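# Nest the smaller cardboard box inside the larger one

## Task

Set the bigger cardboard box upright in the pink tray with its opening facing up, then lower the smaller box into it, also opening up, until it is fully seated inside.

## Robot and tools

Robot: two UR12e-style six-joint arms, left_arm and right_arm, each with a Robotiq 2F-85 two-finger gripper and a wrist camera. Fixed cameras are cam_high and cam_low; the wrist cameras are cam_left_wrist and cam_right_wrist. All four images are 672x504.

Frames: the scene frame has its origin at table-top height, halfway between the nominal arm bases. +z is up, +x points out over the table, and left_arm sits on the +y side (arm names do not match image sides). Calibrated bases: left_arm at (+0.083, +0.666, 0) m, right_arm at (-0.007, -0.587, 0) m, both nearly unrotated. Each arm reports its end_effector_position (m), end_effector_quat_wxyz and velocities in its own base frame, and these can be a few centimetres off. The gripper's fingers point along its +z, open and close along its y, and a camera block sticks out about 10 cm toward its +x.

A row (the unit of every motion command) is one flat list of 18 numbers covering both arms, even if only one moves: left_arm first, then right_arm. Each arm's 9 numbers are six absolute joint target angles in radians, then gripper position, force_limit and speed. The joint order is unusual and must be followed: elbow, shoulder lift, shoulder pan, wrist 1, wrist 2, wrist 3. Ranges: elbow -3.142 to 3.142, all others -6.283 to 6.283. Targets far beyond a range are refused; ones just past it are clipped, with the note "joint sent to its limit". Gripper numbers are in [-1, 1]: position +1 is open (85 mm), about -0.8 is pads touching, -1 closes until blocked. force_limit scales grip force (-1 softest, +1 strongest). speed sets finger speed, about 20 mm/s at -1, 85 at 0, 150 at +1. To leave a gripper unchanged, repeat its last three numbers; a 0 is itself a command.

Tools:
- execute_actions(actions, cameras): actions is a list of actions; each action is a list of up to 15 rows, each row applied for one 1/30 s step, and the last row is held for the rest of the 15 steps (0.5 s). An empty list just returns state and images.
- move(target, speed, blend, stop_force, zero, blocking, cameras): target is one row or a list of up to 15 rows of absolute joint angles plus gripper numbers; all joints interpolate together, so the hand follows a curve and does not avoid obstacles. speed is the top joint speed in rad/s (0.01 to 3.14, default 0.5), one value or one per target. blend (rad) rounds corners between list targets. stop_force (4 to 120 N, both arms) ends an arm's path when its wrist sensor feels that much push against the motion; use a slow speed with it, omit it when pulling away from a contact, and keep gripper numbers identical across a list. zero (default true) re-zeroes the sensor first. blocking=false returns after about 0.5 s while the move runs (not allowed with stop_force). The result adds a "move:" line: done, off_target (resting over 0.01 rad from target), moving, held, or fault; limits=held means steps were withheld.
- wait(seconds 0 to 10): let time pass holding last commands.
- stop: brake the running move.
- zoom_image(camera, region [x0,y0,x1,y1] pixels, max 504x504): a closer view of the latest image.
- zero_wrist_force(arm): tare that arm's wrist sensor.
- read_manual(section "licences"): licence texts only.
- finished_scene(scene): ends the scene for good; the goal must hold with the robot idle.

Result lines: Joint positions, Joint velocities ("within noise" means still), Joint targets (what joints are being driven to now), Joint torques (total drive output, gravity included; positive toward larger angles), Wrist force and Wrist torque in the gripper's axes plus a peak line, Tool commands, and per gripper position_measured and object_status. position_measured counts: 3 open, about 78 = 60 mm, 130 = 40 mm, 180 = 20 mm, 230 pads together. object_status: 0 moving, 1 blocked while opening, 2 blocked while closing (a real grip), 3 reached the target or fully closed. To grasp, send -1, keep sending it, and confirm 2. "joint command not followed" means the inter-arm clearance check altered some steps.

Motion limits: joint targets can lead measured angles by only 0.434 rad (shoulders) or 0.651 rad (others), and a hand is kept within 150 mm (sometimes 70 mm) of its measured place, so long moves span several actions. Commands lag by about 0.09 to 0.21 s; fast moves can overshoot.

Avoid: dropping or releasing moving parts, slamming, hard pushes, squeezing something still resting on a support, anything leaving the table. Force near 150 N or joint torque at its limit (elbow 135, wrists 48.6 N m, shoulders 297) freezes that arm for 10 s; after one, release a trapped grip before moving. Arms are stiff, so aiming even slightly into a firm surface can trigger this. Don't let the arms or grippers collide or grip each other. Holding loads or stretching out heats motors; at 85 °C the arm locks 30 to 60 s. Thinking time runs the clock; small outside pushes can jostle loose objects.

Each tool is called after "Call:" in YAML: its name, and indented under it one key for each argument.

## Session

Call:
execute_actions:
  actions: []

Scene clock: 0.00 s.
left_arm: end_effector_position=(+0.6454, -0.5078, +0.3373) position_measured=3 object_status=3 end_effector_quat_wxyz=(+0.256, +0.893, -0.129, +0.346) | right_arm: end_effector_position=(+0.5503, +0.2684, +0.3476) position_measured=3 object_status=3 end_effector_quat_wxyz=(+0.514, +0.591, -0.552, +0.286)
Joint names: [elbow, shoulder lift, shoulder pan, wrist 1, wrist 2, wrist 3]
Joint positions: left_arm=[2.166 -1.468 -0.918 -3.155 -1.464 2.561] | right_arm=[-1.569 -1.939 4.069 -2.438 1.192 -0.441]
Joint velocities: within noise
Joint torques (N m): no reading
Wrist force (N): no reading
Wrist torque (N m): no reading
Wrist force, peak (N): no reading
Joint targets: left_arm=[2.166 -1.468 -0.918 -3.155 -1.464 2.561] | right_arm=[-1.569 -1.939 4.069 -2.438 1.192 -0.441]
Tool commands: left_gripper/position=+1.0 left_gripper/force_limit=+1.0 left_gripper/speed=+1.0 right_gripper/position=+1.0 right_gripper/force_limit=+1.0 right_gripper/speed=+1.0

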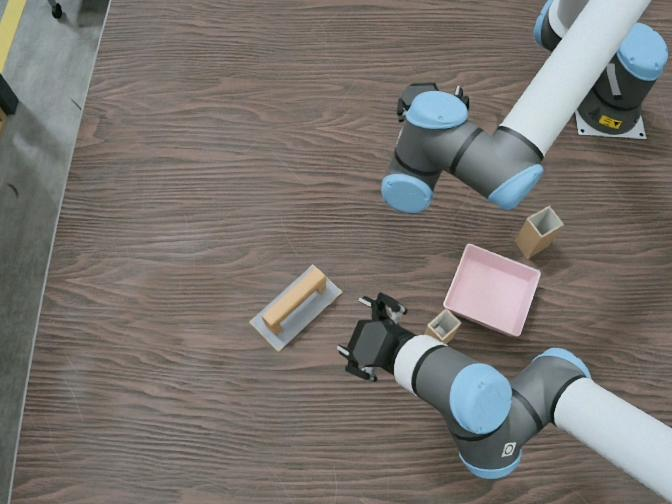

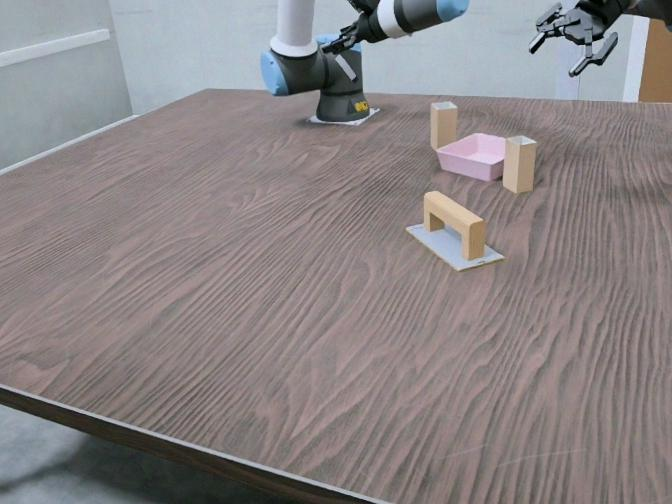

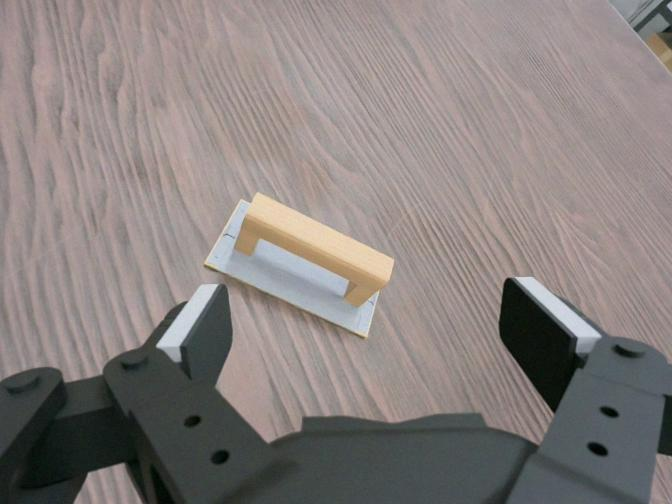

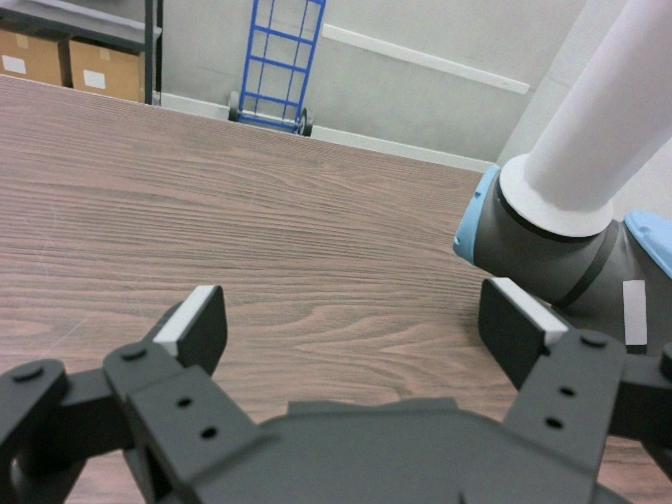

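Call:
zoom_image:
  camera: "cam_high"
  region: [400, 180, 600, 360]

Call:
zoom_image:
  camera: "cam_low"
  region: [400, 70, 580, 230]

Scaled by 2.520 from the camera's 672x504 image, which has a finer 960x720 frame.

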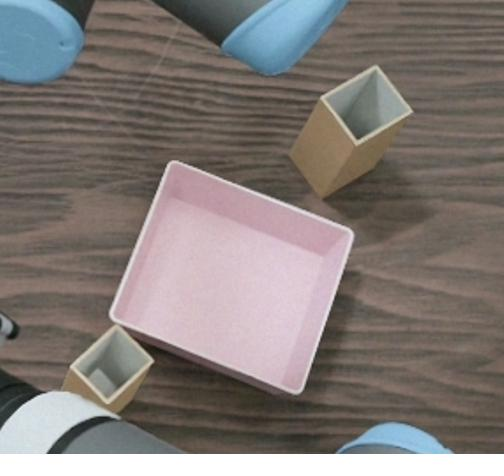

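Scaled by 2.800 from the camera's 672x504 image, which has a finer 960x720 frame.

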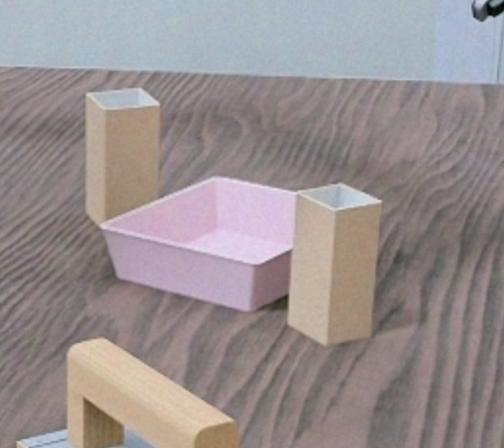

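Call:
move:
  target: [2.166, -1.468, 0.3, -3.155, -1.464, 2.561, 1, 1, 1, -2.145, -1.042, 4.576, -1.525, 1.571, -0.766, 1, 1, 1]
  speed: 0.8

Scene clock: 65.60 s.
left_arm: end_effector_position=(+0.6994, +0.4302, +0.3372) position_measured=3 object_status=3 end_effector_quat_wxyz=(+0.012, +0.806, +0.405, +0.431) | right_arm: end_effector_position=(+0.2244, +0.3546, +0.3998) position_measured=3 object_status=3 end_effector_quat_wxyz=(+0.000, +0.891, -0.453, +0.000)
Joint names: [elbow, shoulder lift, shoulder pan, wrist 1, wrist 2, wrist 3]
Joint positions: left_arm=[2.166 -1.468 0.3 -3.155 -1.464 2.561] | right_arm=[-2.145 -1.042 4.576 -1.525 1.571 -0.766]
Joint velocities: within noise
Joint torques (N m): left_arm=[-34.66 -43.96 15.6 -2.72 -3.11 2.13] | right_arm=[51.01 22.45 -5.8 5.45 -1.41 1.72]
Wrist force (N): left_arm=[-0.2 -0.1 0.2] | right_arm=[-0.9 1.5 -0.3]
Wrist torque (N m): left_arm=[0.00 0.04 0.00] | right_arm=[0.22 0.19 -0.28]
Wrist force, peak (N): left_arm=[2.5 -6.2 -0.2] | right_arm=[-0.9 3.9 -0.3]
Joint targets: left_arm=[2.166 -1.468 0.300 -3.155 -1.464 2.561] | right_arm=[-2.145 -1.042 4.576 -1.525 1.571 -0.766]
move: done

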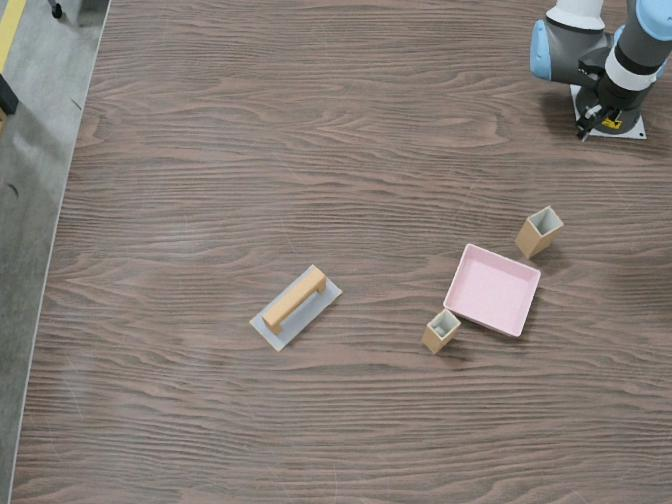

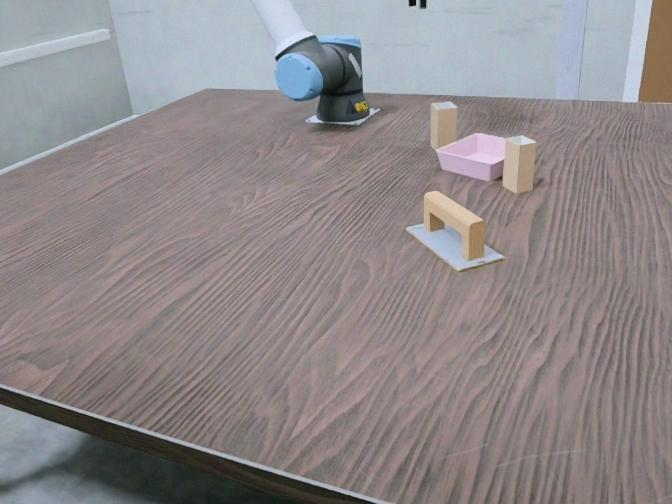

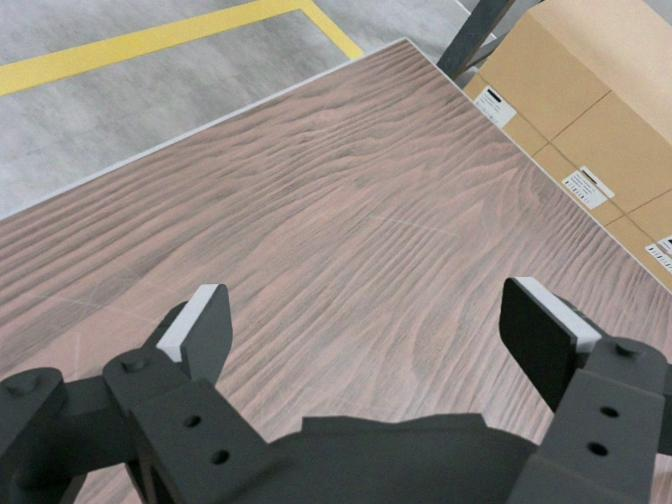

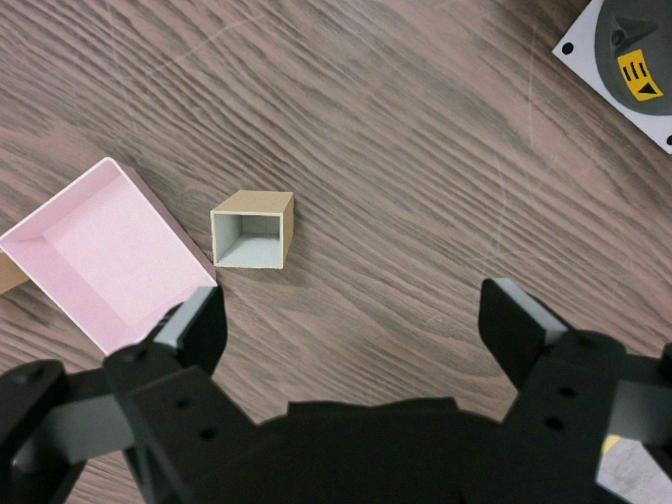

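Call:
zoom_image:
  camera: "cam_right_wrist"
  region: [180, 160, 320, 290]

Call:
zoom_image:
  camera: "cam_high"
  region: [410, 190, 580, 360]

Call:
zoom_image:
  camera: "cam_low"
  region: [420, 80, 550, 210]

Scaled by 3.600 from the camera's 672x504 image, which has a finer 960x720 frame.

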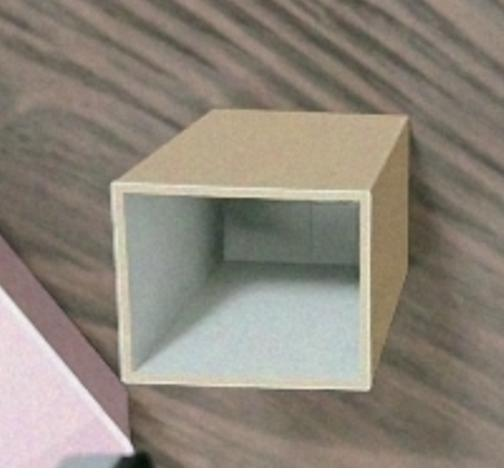

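Scaled by 2.965 from the camera's 672x504 image, which has a finer 960x720 frame.

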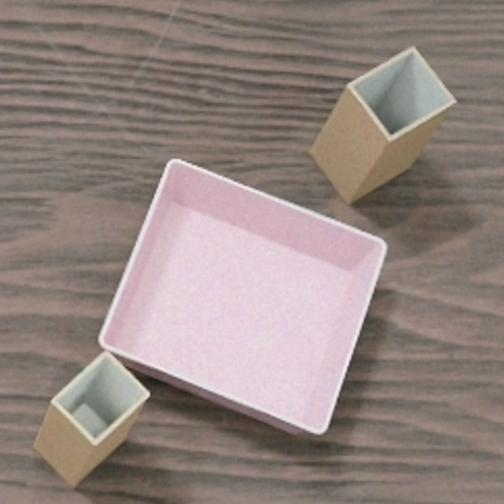

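Scaled by 3.877 from the camera's 672x504 image, which has a finer 960x720 frame.

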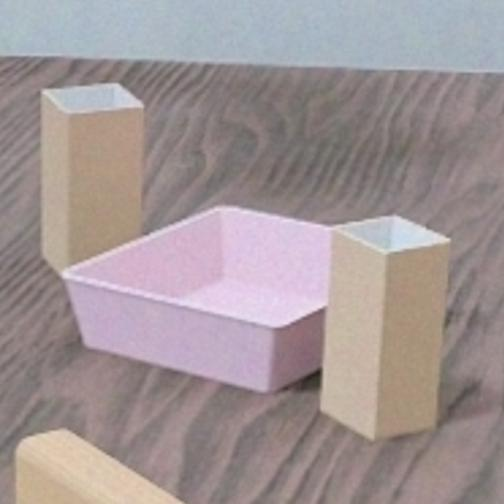

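Call:
zoom_image:
  camera: "cam_right_wrist"
  region: [100, 240, 604, 504]

Call:
zoom_image:
  camera: "cam_right_wrist"
  region: [0, 120, 250, 370]

Scaled by 1.000.

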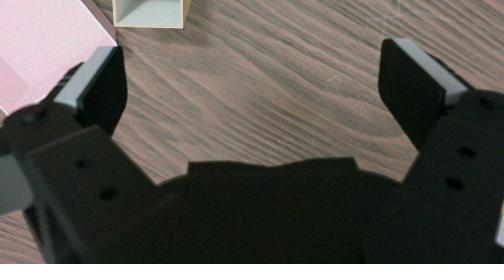

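Scaled by 2.016 from the camera's 672x504 image, which has a finer 960x720 frame.

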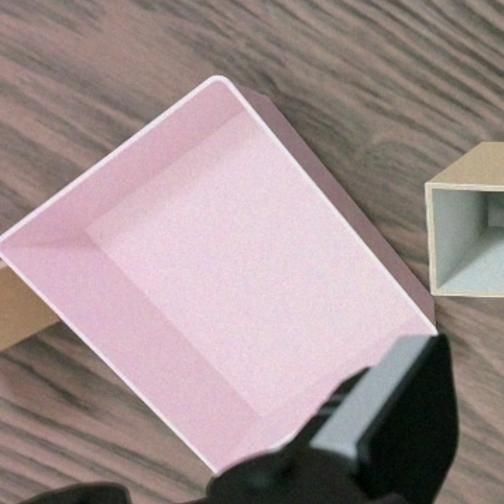

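Call:
move:
  target: [2.166, -1.468, 0.3, -3.155, -1.464, 2.561, 1, 1, 1, -2.1612, -1.3199, 4.539, -1.2313, 1.5708, 0.809, 1, 1, 1]
  speed: 0.8
  cameras: ["cam_high", "cam_right_wrist"]

Scene clock: 92.77 s.
left_arm: end_effector_position=(+0.6993, +0.4303, +0.3372) position_measured=3 object_status=3 end_effector_quat_wxyz=(+0.012, +0.806, +0.405, +0.431) | right_arm: end_effector_position=(+0.2590, +0.4690, +0.2999) position_measured=3 object_status=3 end_effector_quat_wxyz=(+0.000, -0.290, +0.957, +0.000)
Joint names: [elbow, shoulder lift, shoulder pan, wrist 1, wrist 2, wrist 3]
Joint positions: left_arm=[2.166 -1.468 0.3 -3.155 -1.464 2.561] | right_arm=[-2.161 -1.32 4.539 -1.231 1.571 0.809]
Joint velocities: within noise
Joint torques (N m): left_arm=[-55.5 -38.25 13.08 -6.43 2.14 1.02] | right_arm=[43.53 42.57 2.09 1.21 -2.47 1.97]
Wrist force (N): left_arm=[-0.3 0.0 0.2] | right_arm=[-1.1 1.3 0.7]
Wrist torque (N m): left_arm=[0.01 0.04 0.00] | right_arm=[0.16 0.25 -0.32]
Wrist force, peak (N): left_arm=[0.0 0.6 -0.5] | right_arm=[-1.5 2.1 1.1]
Joint targets: left_arm=[2.166 -1.468 0.300 -3.155 -1.464 2.561] | right_arm=[-2.161 -1.320 4.539 -1.231 1.571 0.809]
move: done
Images, in order (width x height): cam_high 672x504, cam_right_wrist 672x504.

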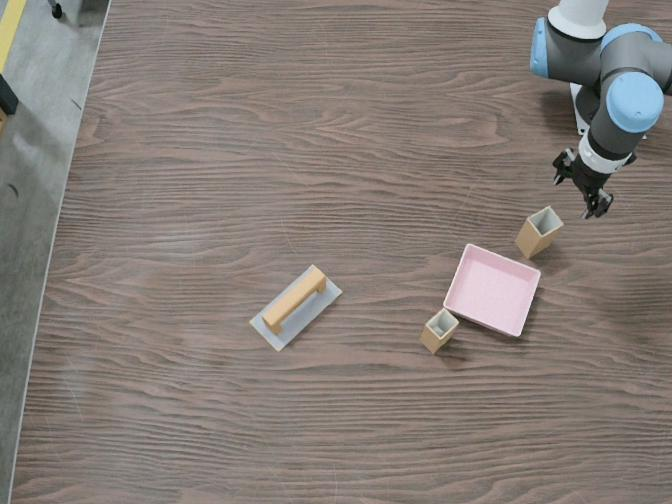

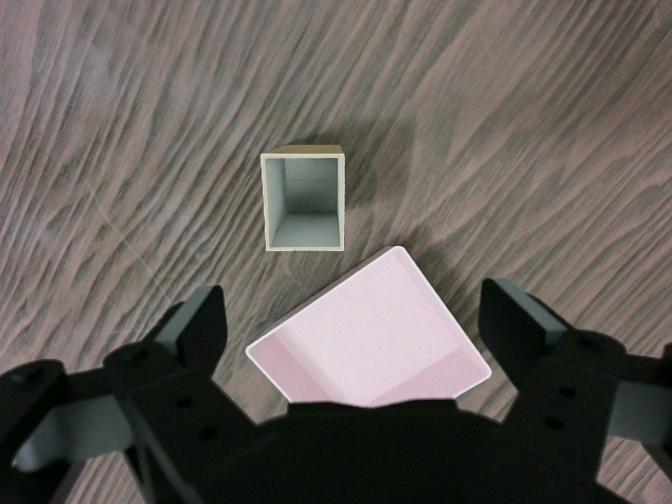

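Call:
zoom_image:
  camera: "cam_right_wrist"
  region: [240, 130, 370, 270]

Call:
zoom_image:
  camera: "cam_right_wrist"
  region: [140, 250, 570, 420]

Scaled by 3.600 from the camera's 672x504 image, which has a finer 960x720 frame.

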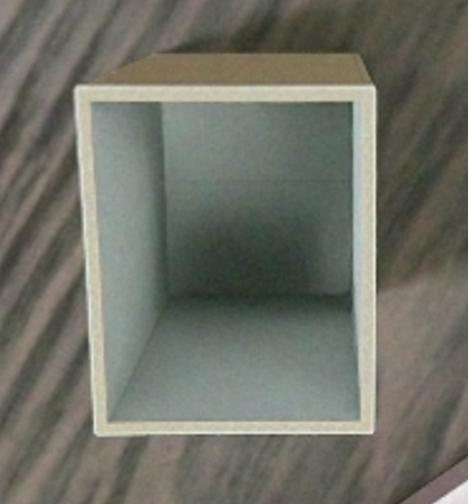

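Scaled by 1.172 from the camera's 672x504 image, which has a finer 960x720 frame.

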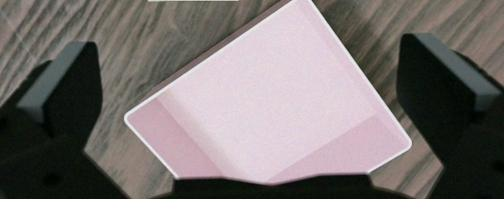

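Call:
move:
  target: [2.166, -1.468, 0.3, -3.155, -1.464, 2.561, 1, 1, 1, -2.3173, -1.3715, 4.5252, -1.0236, 1.5708, 0.8146, 1, 1, 1]
  speed: 0.5
  cameras: ["cam_high", "cam_right_wrist"]

Scene clock: 113.10 s.
left_arm: end_effector_position=(+0.6993, +0.4303, +0.3372) position_measured=3 object_status=3 end_effector_quat_wxyz=(+0.012, +0.806, +0.405, +0.431) | right_arm: end_effector_position=(+0.2617, +0.4457, +0.2000) position_measured=3 object_status=3 end_effector_quat_wxyz=(+0.000, -0.281, +0.960, +0.000)
Joint names: [elbow, shoulder lift, shoulder pan, wrist 1, wrist 2, wrist 3]
Joint positions: left_arm=[2.166 -1.468 0.3 -3.155 -1.464 2.561] | right_arm=[-2.317 -1.372 4.525 -1.024 1.571 0.815]
Joint velocities: within noise
Joint torques (N m): left_arm=[-53.92 -36.81 11.47 -6.81 2.3 0.11] | right_arm=[37.66 41.59 10.96 5.36 -1.2 -1.28]
Wrist force (N): left_arm=[0.0 0.2 -0.1] | right_arm=[-0.8 1.5 0.5]
Wrist torque (N m): left_arm=[0.04 0.00 0.00] | right_arm=[0.18 0.21 -0.28]
Wrist force, peak (N): left_arm=[-0.8 -0.1 -0.2] | right_arm=[-1.3 1.9 -3.3]
Joint targets: left_arm=[2.166 -1.468 0.300 -3.155 -1.464 2.561] | right_arm=[-2.317 -1.372 4.525 -1.024 1.571 0.815]
move: done
Images, in order (width x height): cam_high 672x504, cam_right_wrist 672x504.

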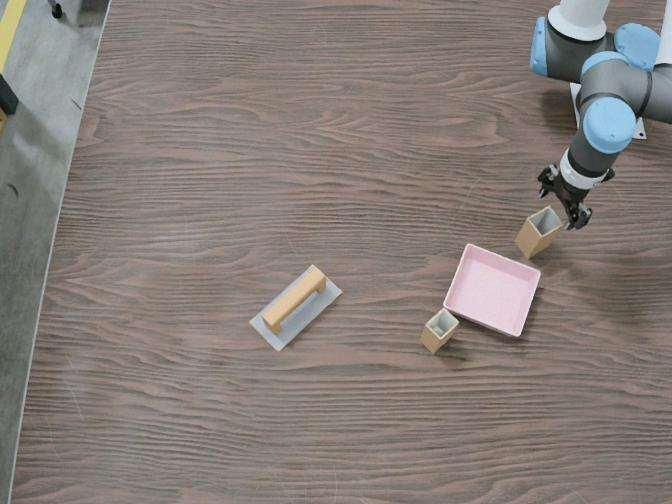

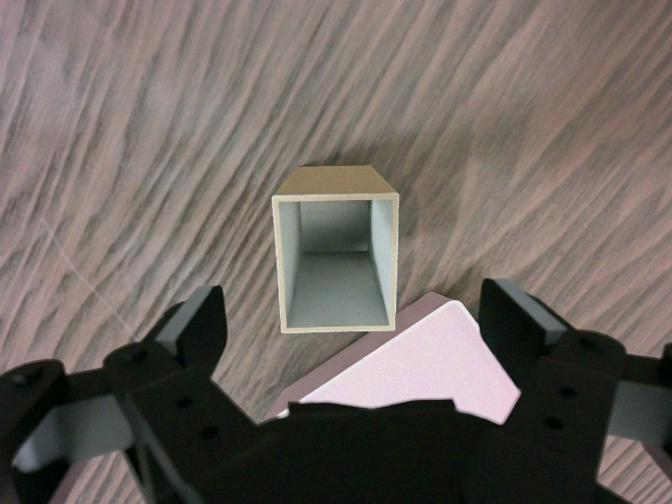

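Call:
move:
  target: [2.166, -1.468, 0.3, -3.155, -1.464, 2.561, 1, 1, 1, -2.4292, -1.5627, 4.5125, -0.7206, 1.5708, 0.8019, 1, 1, 1]
  speed: 0.2
  stop_force: 15
  cameras: ["cam_high", "cam_low", "cam_right_wrist"]

Scene clock: 124.43 s.
left_arm: end_effector_position=(+0.6993, +0.4303, +0.3372) position_measured=3 object_status=3 end_effector_quat_wxyz=(+0.012, +0.806, +0.405, +0.431) | right_arm: end_effector_position=(+0.2683, +0.4481, +0.0839) position_measured=3 object_status=3 end_effector_quat_wxyz=(+0.000, -0.281, +0.960, +0.000)
Joint names: [elbow, shoulder lift, shoulder pan, wrist 1, wrist 2, wrist 3]
Joint positions: left_arm=[2.166 -1.468 0.3 -3.155 -1.464 2.561] | right_arm=[-2.425 -1.556 4.513 -0.731 1.571 0.802]
Joint velocities: within noise
Joint torques (N m): left_arm=[-51.58 -36.68 9.37 -6.85 2.21 -0.22] | right_arm=[39.73 18.4 15.64 7.18 -0.3 2.19]
Wrist force (N): left_arm=[-0.1 0.2 0.1] | right_arm=[-0.6 0.0 -6.7]
Wrist torque (N m): left_arm=[0.04 0.03 0.01] | right_arm=[0.07 0.23 -0.32]
Wrist force, peak (N): left_arm=[-0.3 0.6 -0.1] | right_arm=[5.4 -2.9 -69.2]
Joint targets: left_arm=[2.166 -1.468 0.300 -3.155 -1.464 2.561] | right_arm=[-2.425 -1.556 4.513 -0.731 1.571 0.802]
move: contact (right_arm)
Images, in order (width x height): cam_high 672x504, cam_low 672x504, cam_right_wrist 672x504.

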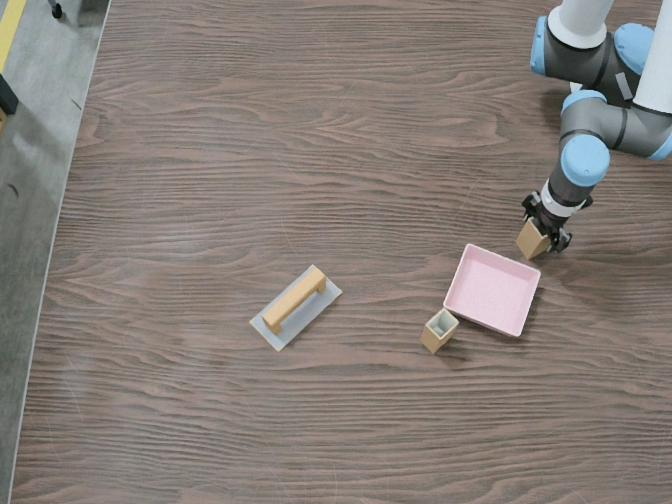

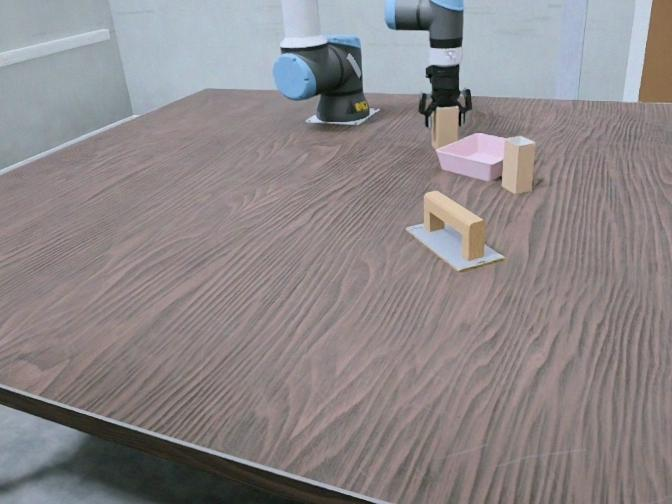

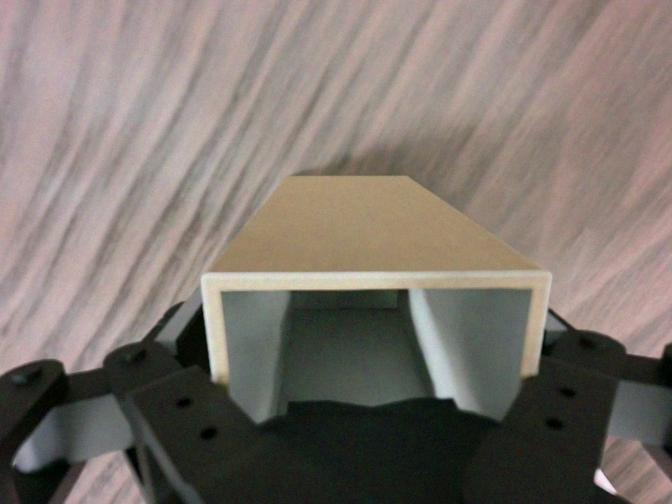

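Call:
move:
  target: [2.166, -1.468, 0.3, -3.155, -1.464, 2.561, 1, 1, 1, -2.415, -1.5317, 4.5125, -0.7657, 1.5708, 0.8019, 1, -1, -1]
  speed: 0.1
  cameras: ["cam_right_wrist"]

Call:
zero_wrist_force:
  arm: "right_arm"

Call:
move:
  target: [2.166, -1.468, 0.3, -3.155, -1.464, 2.561, 1, 1, 1, -2.415, -1.5317, 4.5125, -0.7657, 1.5708, 0.8019, -1, -1, -1]
  speed: 0.1
  cameras: ["cam_right_wrist", "cam_low"]

Scene clock: 128.83 s.
left_arm: end_effector_position=(+0.6993, +0.4303, +0.3372) position_measured=3 object_status=3 end_effector_quat_wxyz=(+0.012, +0.806, +0.405, +0.431) | right_arm: end_effector_position=(+0.2684, +0.4477, +0.0971) position_measured=3 object_status=3 end_effector_quat_wxyz=(+0.000, -0.281, +0.960, +0.000)
Joint names: [elbow, shoulder lift, shoulder pan, wrist 1, wrist 2, wrist 3]
Joint positions: left_arm=[2.166 -1.468 0.3 -3.155 -1.464 2.561] | right_arm=[-2.415 -1.531 4.513 -0.766 1.571 0.802]
Joint velocities: within noise
Joint torques (N m): left_arm=[-49.69 -37.27 6.91 -6.96 2.18 -0.51] | right_arm=[29.24 21.36 -17.38 8.24 0.1 -2.6]
Wrist force (N): left_arm=[-0.3 0.1 0.0] | right_arm=[-0.8 1.5 0.3]
Wrist torque (N m): left_arm=[0.02 0.06 0.00] | right_arm=[0.18 0.22 -0.31]
Wrist force, peak (N): left_arm=[-0.4 0.3 0.1] | right_arm=[-0.7 0.2 -7.3]
Joint targets: left_arm=[2.166 -1.468 0.300 -3.155 -1.464 2.561] | right_arm=[-2.415 -1.532 4.512 -0.766 1.571 0.802]
move: done
Images, in order (width x height): cam_right_wrist 672x504.

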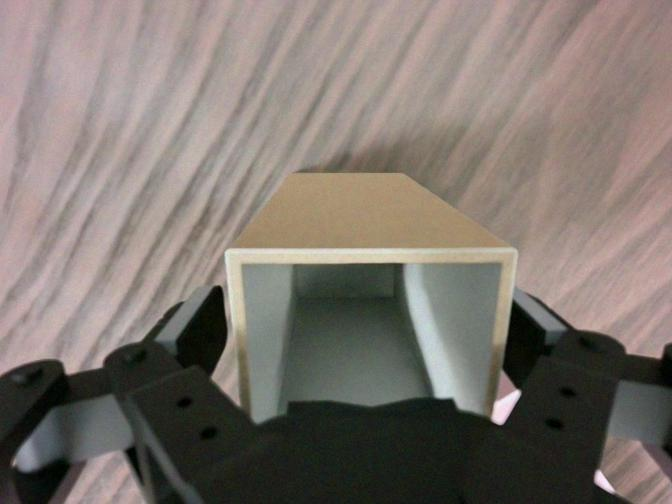

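Wrist force sensor zeroed.

Scene clock: 130.40 s.
left_arm: end_effector_position=(+0.6993, +0.4303, +0.3372) position_measured=3 object_status=3 end_effector_quat_wxyz=(+0.012, +0.806, +0.405, +0.431) | right_arm: end_effector_position=(+0.2684, +0.4476, +0.0970) position_measured=70 object_status=0 end_effector_quat_wxyz=(+0.000, -0.281, +0.960, +0.000)
Joint names: [elbow, shoulder lift, shoulder pan, wrist 1, wrist 2, wrist 3]
Joint positions: left_arm=[2.166 -1.468 0.3 -3.155 -1.464 2.561] | right_arm=[-2.415 -1.532 4.512 -0.766 1.571 0.802]
Joint velocities: within noise
Joint torques (N m): left_arm=[-49.06 -37.41 7.16 -6.95 2.22 -0.31] | right_arm=[27.33 19.81 -14.97 5.45 0.25 -2.78]
Wrist force (N, zeroed by zero_wrist_force on right_arm): left_arm=[-0.1 0.1 -0.2] | right_arm=[2.9 -3.8 -25.8]
Wrist torque (N m, zeroed by zero_wrist_force on right_arm): left_arm=[0.03 0.02 0.01] | right_arm=[-0.16 -0.06 0.01]
Wrist force, peak (N, zeroed by zero_wrist_force on right_arm): left_arm=[-0.5 0.4 0.1] | right_arm=[3.1 -3.3 -26.8]
Joint targets: left_arm=[2.166 -1.468 0.300 -3.155 -1.464 2.561] | right_arm=[-2.415 -1.532 4.512 -0.766 1.571 0.802]
move: done
Images, in order (width x height): cam_low 672x504, cam_right_wrist 672x504.

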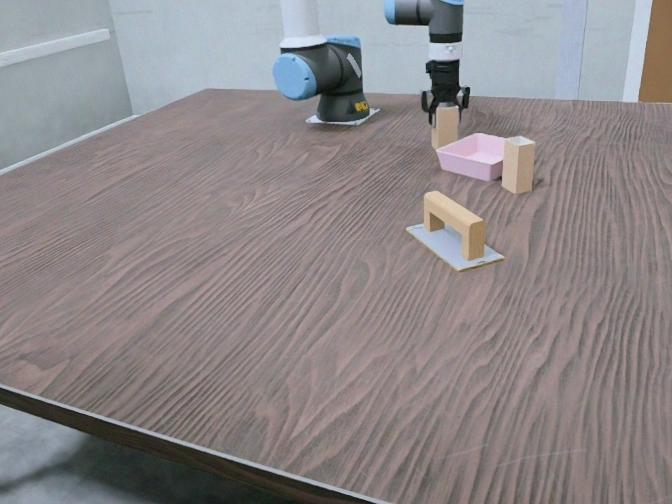

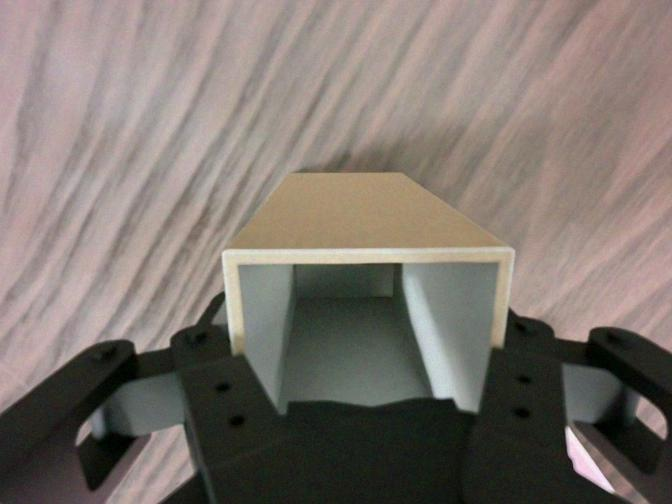

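Call:
move:
  target: [2.166, -1.468, 0.3, -3.155, -1.464, 2.561, 1, 1, 1, -2.4061, -1.5142, 4.5125, -0.7920, 1.5708, 0.8019, -1, -1, -1]
  speed: 0.05
  cameras: ["cam_right_wrist", "cam_low"]

Scene clock: 143.70 s.
left_arm: end_effector_position=(+0.6993, +0.4303, +0.3372) position_measured=3 object_status=3 end_effector_quat_wxyz=(+0.012, +0.806, +0.405, +0.431) | right_arm: end_effector_position=(+0.2684, +0.4477, +0.1072) position_measured=70 object_status=2 end_effector_quat_wxyz=(+0.000, -0.281, +0.960, +0.000)
Joint names: [elbow, shoulder lift, shoulder pan, wrist 1, wrist 2, wrist 3]
Joint positions: left_arm=[2.166 -1.468 0.3 -3.155 -1.464 2.561] | right_arm=[-2.406 -1.514 4.512 -0.792 1.571 0.802]
Joint velocities: within noise
Joint torques (N m): left_arm=[-47.39 -36.5 5.32 -6.75 2.08 -0.1] | right_arm=[34.27 19.76 -8.43 7.76 1.02 -1.9]
Wrist force (N, zeroed by zero_wrist_force on right_arm): left_arm=[-0.3 -0.2 0.1] | right_arm=[-0.4 -0.2 -0.4]
Wrist torque (N m, zeroed by zero_wrist_force on right_arm): left_arm=[-0.03 0.05 0.00] | right_arm=[-0.03 0.07 -0.01]
Wrist force, peak (N, zeroed by zero_wrist_force on right_arm): left_arm=[-0.6 0.1 0.1] | right_arm=[3.1 -3.8 -27.1]
Joint targets: left_arm=[2.166 -1.468 0.300 -3.155 -1.464 2.561] | right_arm=[-2.406 -1.514 4.512 -0.792 1.571 0.802]
move: done
Images, in order (width x height): cam_low 672x504, cam_right_wrist 672x504.

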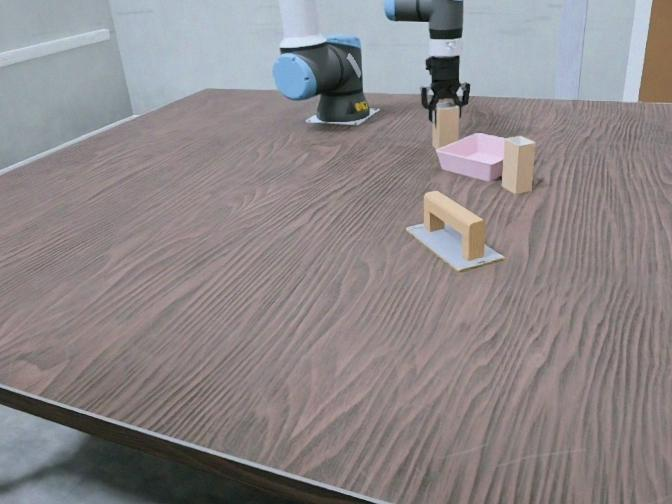

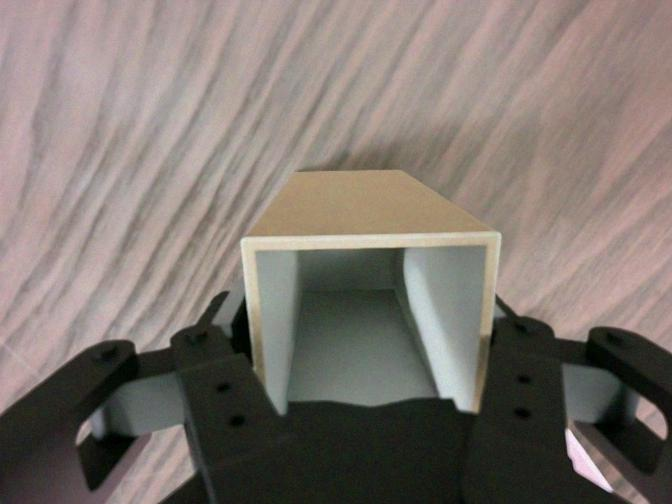

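Call:
zoom_image:
  camera: "cam_low"
  region: [400, 70, 500, 170]

Call:
zoom_image:
  camera: "cam_right_wrist"
  region: [180, 140, 580, 440]

Scaled by 5.040 from the camera's 672x504 image, which has a finer 960x720 frame.

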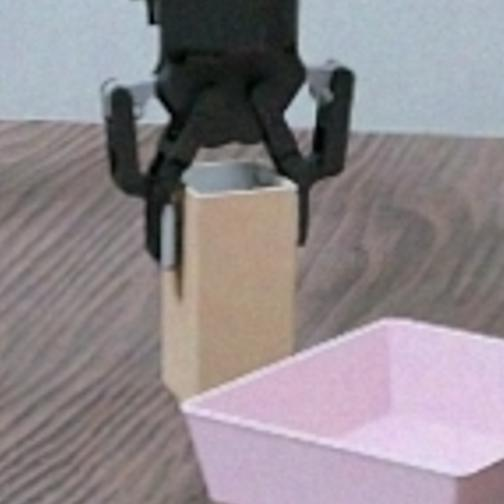

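Scaled by 1.260 from the camera's 672x504 image, which has a finer 960x720 frame.

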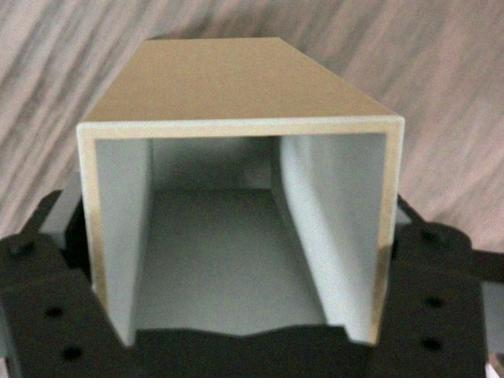

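Call:
move:
  target:
    - [2.166, -1.468, 0.3, -3.155, -1.464, 2.561, 1, 1, 1, -2.4061, -1.5142, 4.5125, -0.7920, 1.5708, 0.8019, 1, -1, 0]
    - [2.166, -1.468, 0.3, -3.155, -1.464, 2.561, 1, 1, 1, -2.3961, -1.4958, 4.5125, -0.8204, 1.5708, 0.8019, 1, -1, 0]
    - [2.166, -1.468, 0.3, -3.155, -1.464, 2.561, 1, 1, 1, -2.3961, -1.4958, 4.5125, -0.8204, 1.5708, 0.8019, -1, -1, -1]
  speed: 0.1
  cameras: ["cam_right_wrist", "cam_low"]

Scene clock: 161.57 s.
left_arm: end_effector_position=(+0.6993, +0.4303, +0.3372) position_measured=3 object_status=3 end_effector_quat_wxyz=(+0.012, +0.806, +0.405, +0.431) | right_arm: end_effector_position=(+0.2684, +0.4477, +0.1180) position_measured=89 object_status=0 end_effector_quat_wxyz=(+0.000, -0.281, +0.960, +0.000)
Joint names: [elbow, shoulder lift, shoulder pan, wrist 1, wrist 2, wrist 3]
Joint positions: left_arm=[2.166 -1.468 0.3 -3.155 -1.464 2.561] | right_arm=[-2.396 -1.496 4.512 -0.82 1.571 0.802]
Joint velocities: within noise
Joint torques (N m): left_arm=[-44.98 -36.26 3.27 -6.88 2.26 -0.22] | right_arm=[28.63 18.96 3.92 6.77 1.48 -0.79]
Wrist force (N, zeroed by zero_wrist_force on right_arm): left_arm=[-0.3 -0.1 0.0] | right_arm=[-0.3 -0.9 -9.5]
Wrist torque (N m, zeroed by zero_wrist_force on right_arm): left_arm=[-0.01 0.04 0.01] | right_arm=[-0.18 0.07 -0.01]
Wrist force, peak (N, zeroed by zero_wrist_force on right_arm): left_arm=[-0.7 0.2 0.2] | right_arm=[0.1 -0.7 -10.0]
Joint targets: left_arm=[2.166 -1.468 0.300 -3.155 -1.464 2.561] | right_arm=[-2.396 -1.496 4.512 -0.820 1.571 0.802]
move: done
Images, in order (width x height): cam_low 672x504, cam_right_wrist 672x504.

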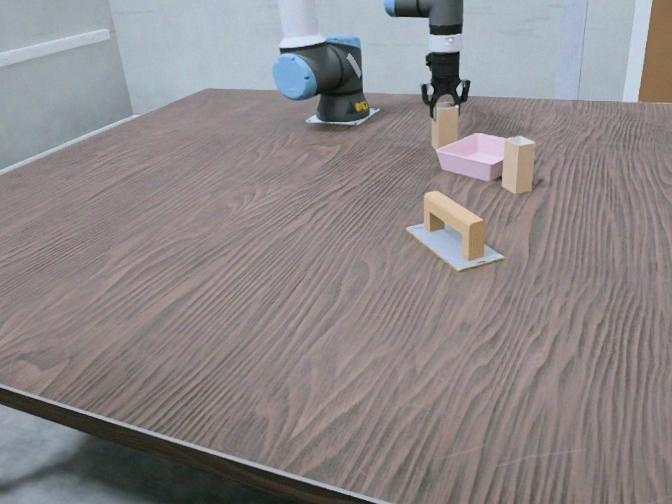

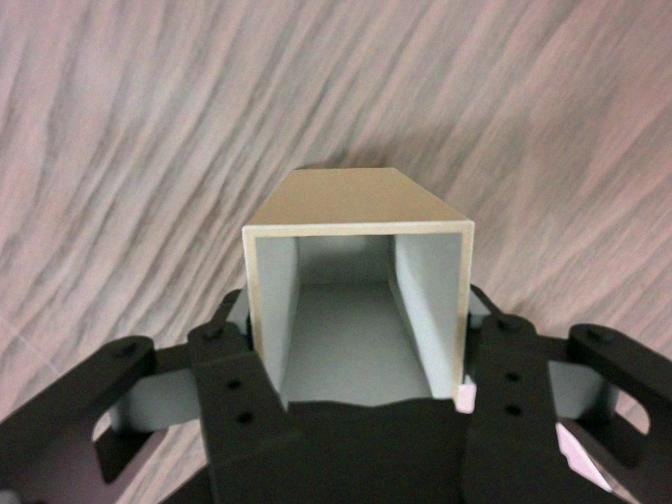

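Call:
move:
  target: [2.166, -1.468, 0.3, -3.155, -1.464, 2.561, 1, 1, 1, -2.3768, -1.4642, 4.5125, -0.8714, 1.5708, 0.8019, -1, -1, -1]
  speed: 0.1
  cameras: ["cam_right_wrist", "cam_low"]

Scene clock: 164.73 s.
left_arm: end_effector_position=(+0.6993, +0.4303, +0.3372) position_measured=3 object_status=3 end_effector_quat_wxyz=(+0.012, +0.806, +0.405, +0.431) | right_arm: end_effector_position=(+0.2684, +0.4477, +0.1382) position_measured=89 object_status=2 end_effector_quat_wxyz=(+0.000, -0.281, +0.960, +0.000)
Joint names: [elbow, shoulder lift, shoulder pan, wrist 1, wrist 2, wrist 3]
Joint positions: left_arm=[2.166 -1.468 0.3 -3.155 -1.464 2.561] | right_arm=[-2.377 -1.464 4.512 -0.872 1.571 0.802]
Joint velocities: within noise
Joint torques (N m): left_arm=[-42.5 -37.58 1.41 -6.66 2.25 -0.32] | right_arm=[28.72 17.8 8.38 8.64 -0.99 -0.25]
Wrist force (N, zeroed by zero_wrist_force on right_arm): left_arm=[-0.1 0.0 0.2] | right_arm=[-0.3 -0.4 -0.1]
Wrist torque (N m, zeroed by zero_wrist_force on right_arm): left_arm=[0.01 0.02 0.01] | right_arm=[-0.07 0.03 0.00]
Wrist force, peak (N, zeroed by zero_wrist_force on right_arm): left_arm=[-0.6 0.2 0.0] | right_arm=[0.1 -0.9 -10.6]
Joint targets: left_arm=[2.166 -1.468 0.300 -3.155 -1.464 2.561] | right_arm=[-2.377 -1.464 4.512 -0.871 1.571 0.802]
move: done
Images, in order (width x height): cam_low 672x504, cam_right_wrist 672x504.

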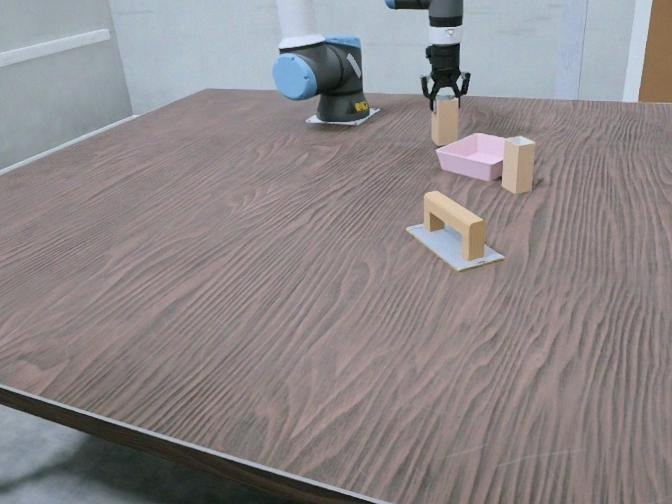

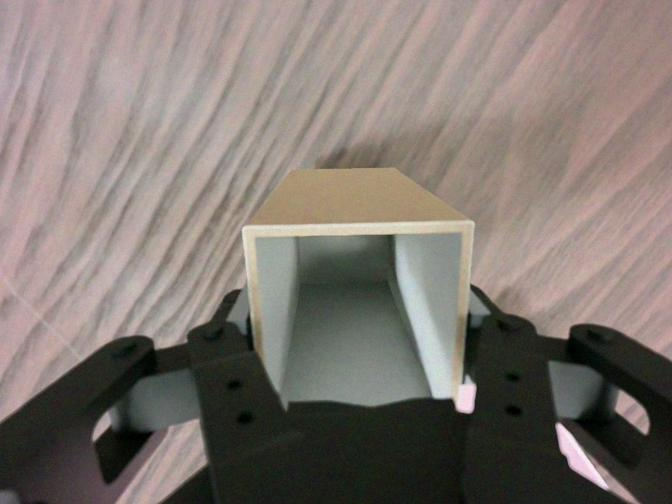

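Call:
move:
  target:
    - [2.166, -1.468, 0.3, -3.155, -1.464, 2.561, 1, 1, 1, -2.2606, -1.3399, 4.5125, -1.1119, 1.5708, 0.8019, -1, -1, -1]
    - [2.166, -1.468, 0.3, -3.155, -1.464, 2.561, 1, 1, 1, -1.9474, -1.6780, 4.3937, -1.0870, 1.5708, 0.6831, -1, -1, -1]
  speed: 0.35
  blend: [0.05, 0]
  cameras: ["cam_high", "cam_low", "cam_right_wrist"]

Scene clock: 180.73 s.
left_arm: end_effector_position=(+0.6993, +0.4303, +0.3372) position_measured=3 object_status=3 end_effector_quat_wxyz=(+0.012, +0.806, +0.405, +0.431) | right_arm: end_effector_position=(+0.3821, +0.6019, +0.2401) position_measured=89 object_status=2 end_effector_quat_wxyz=(+0.000, -0.281, +0.960, +0.000) end_effector_velocity=(+0.001, +0.003, +0.003) end_effector_angular_velocity=(+0.005, -0.001, +0.000)
Joint names: [elbow, shoulder lift, shoulder pan, wrist 1, wrist 2, wrist 3]
Joint positions: left_arm=[2.166 -1.468 0.3 -3.155 -1.464 2.561] | right_arm=[-1.947 -1.678 4.394 -1.087 1.571 0.683]
Joint velocities: left_arm=[within noise] | right_arm=[0.005 0 0 -0.001 0.001 0]
Joint torques (N m): left_arm=[-40.9 -37.75 -0.45 -6.92 2.15 -0.15] | right_arm=[43.97 44.66 13.63 2.22 -2.1 1.89]
Wrist force (N, zeroed by zero_wrist_force on right_arm): left_arm=[-0.1 -0.1 0.1] | right_arm=[-0.4 -0.2 -0.1]
Wrist torque (N m, zeroed by zero_wrist_force on right_arm): left_arm=[-0.01 0.03 0.00] | right_arm=[-0.06 0.05 0.04]
Wrist force, peak (N, zeroed by zero_wrist_force on right_arm): left_arm=[-0.7 -0.1 0.0] | right_arm=[-3.2 1.1 0.8]
Joint targets: left_arm=[2.166 -1.468 0.300 -3.155 -1.464 2.561] | right_arm=[-1.947 -1.678 4.394 -1.087 1.571 0.683]
move: done
Images, in order (width x height): cam_high 672x504, cam_low 672x504, cam_right_wrist 672x504.

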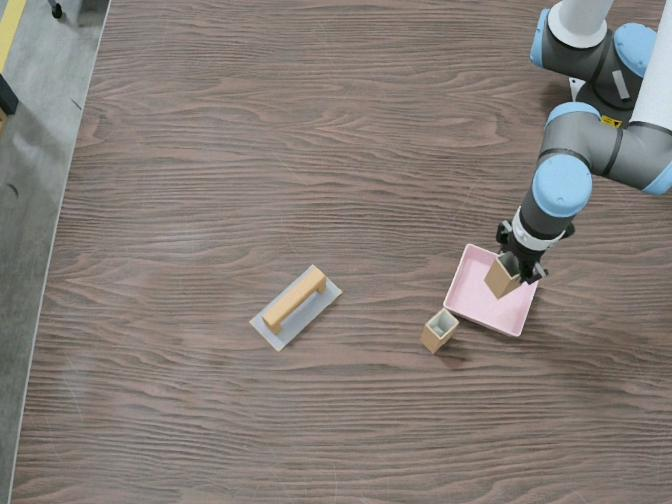

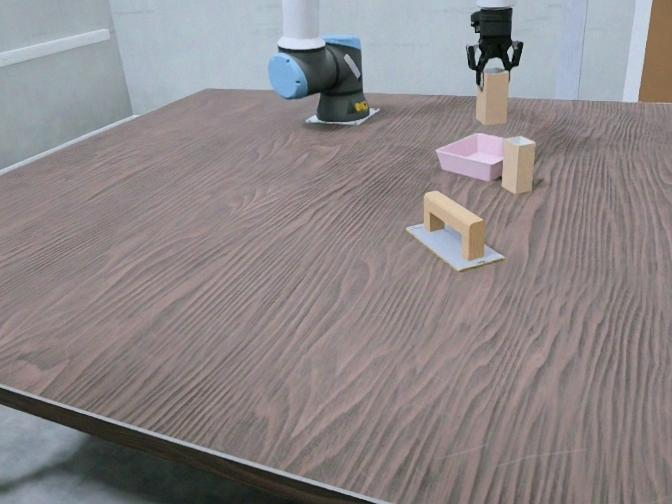

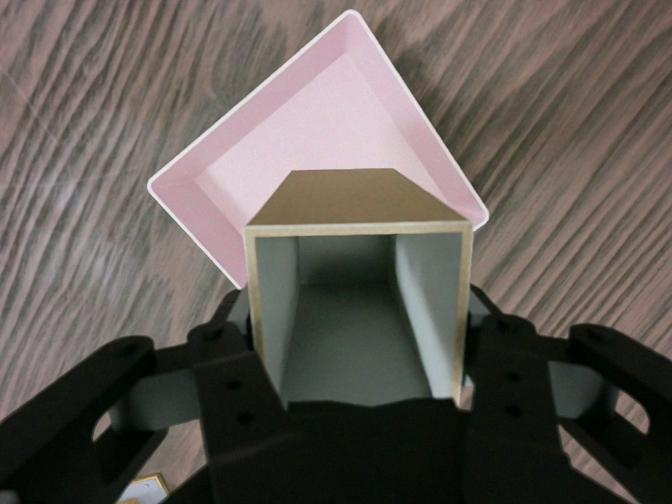

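Call:
move:
  target:
    - [2.166, -1.468, 0.3, -3.155, -1.464, 2.561, 1, 1, 1, -1.9979, -1.7045, 4.3783, -1.0101, 1.5708, 0.6677, -1, -1, -1]
    - [2.166, -1.468, 0.3, -3.155, -1.464, 2.561, 1, 1, 1, -2.0538, -1.7735, 4.3783, -0.8852, 1.5708, 0.6677, -1, -1, -1]
  speed: [0.2, 0.15]
  blend: [0.02, 0]
  cameras: ["cam_high", "cam_low", "cam_right_wrist"]

Scene clock: 192.47 s.
left_arm: end_effector_position=(+0.6993, +0.4303, +0.3372) position_measured=3 object_status=3 end_effector_quat_wxyz=(+0.012, +0.806, +0.405, +0.431) | right_arm: end_effector_position=(+0.3893, +0.5904, +0.1348) position_measured=89 object_status=2 end_effector_quat_wxyz=(+0.000, -0.281, +0.960, +0.000) end_effector_velocity=(+0.001, +0.002, +0.004) end_effector_angular_velocity=(+0.002, -0.003, -0.001)
Joint names: [elbow, shoulder lift, shoulder pan, wrist 1, wrist 2, wrist 3]
Joint positions: left_arm=[2.166 -1.468 0.3 -3.155 -1.464 2.561] | right_arm=[-2.054 -1.774 4.378 -0.885 1.571 0.668]
Joint velocities: left_arm=[within noise] | right_arm=[0.005 0.003 0 -0.005 -0.002 0]
Joint torques (N m): left_arm=[-38.86 -37.81 -0.78 -6.85 2.22 -0.52] | right_arm=[46.26 74.35 15.51 1.27 -0.59 2.03]
Wrist force (N, zeroed by zero_wrist_force on right_arm): left_arm=[0.2 0.4 0.2] | right_arm=[-0.1 -0.6 -0.3]
Wrist torque (N m, zeroed by zero_wrist_force on right_arm): left_arm=[0.08 -0.04 0.01] | right_arm=[-0.11 0.01 0.08]
Wrist force, peak (N, zeroed by zero_wrist_force on right_arm): left_arm=[-0.4 0.4 0.4] | right_arm=[-0.4 1.2 -2.6]
Joint targets: left_arm=[2.166 -1.468 0.300 -3.155 -1.464 2.561] | right_arm=[-2.054 -1.774 4.378 -0.885 1.571 0.668]
move: done
Images, in order (width x height): cam_high 672x504, cam_low 672x504, cam_right_wrist 672x504.

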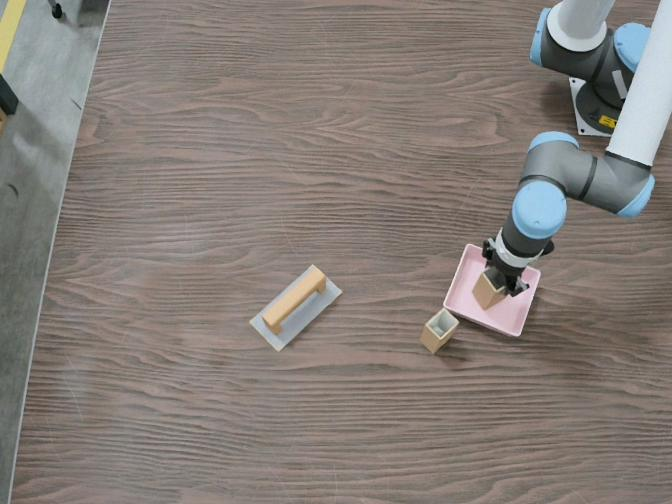

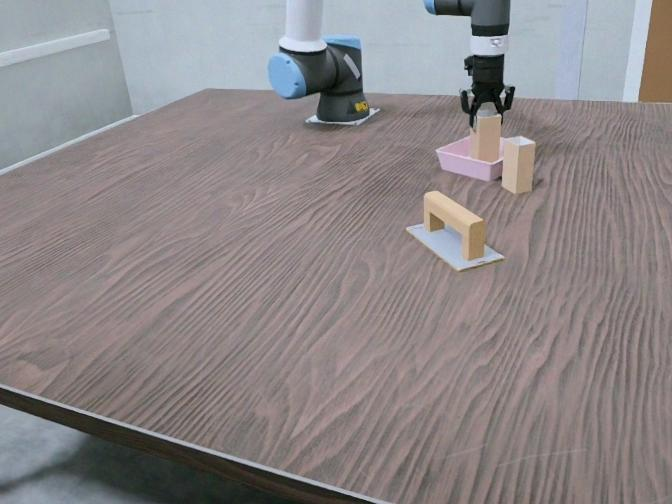

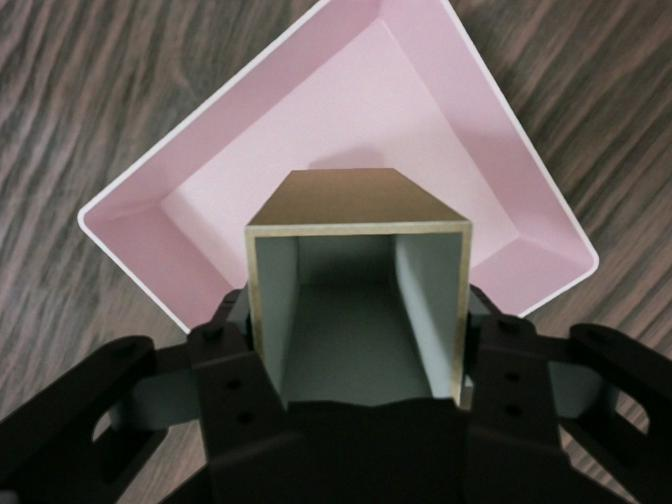

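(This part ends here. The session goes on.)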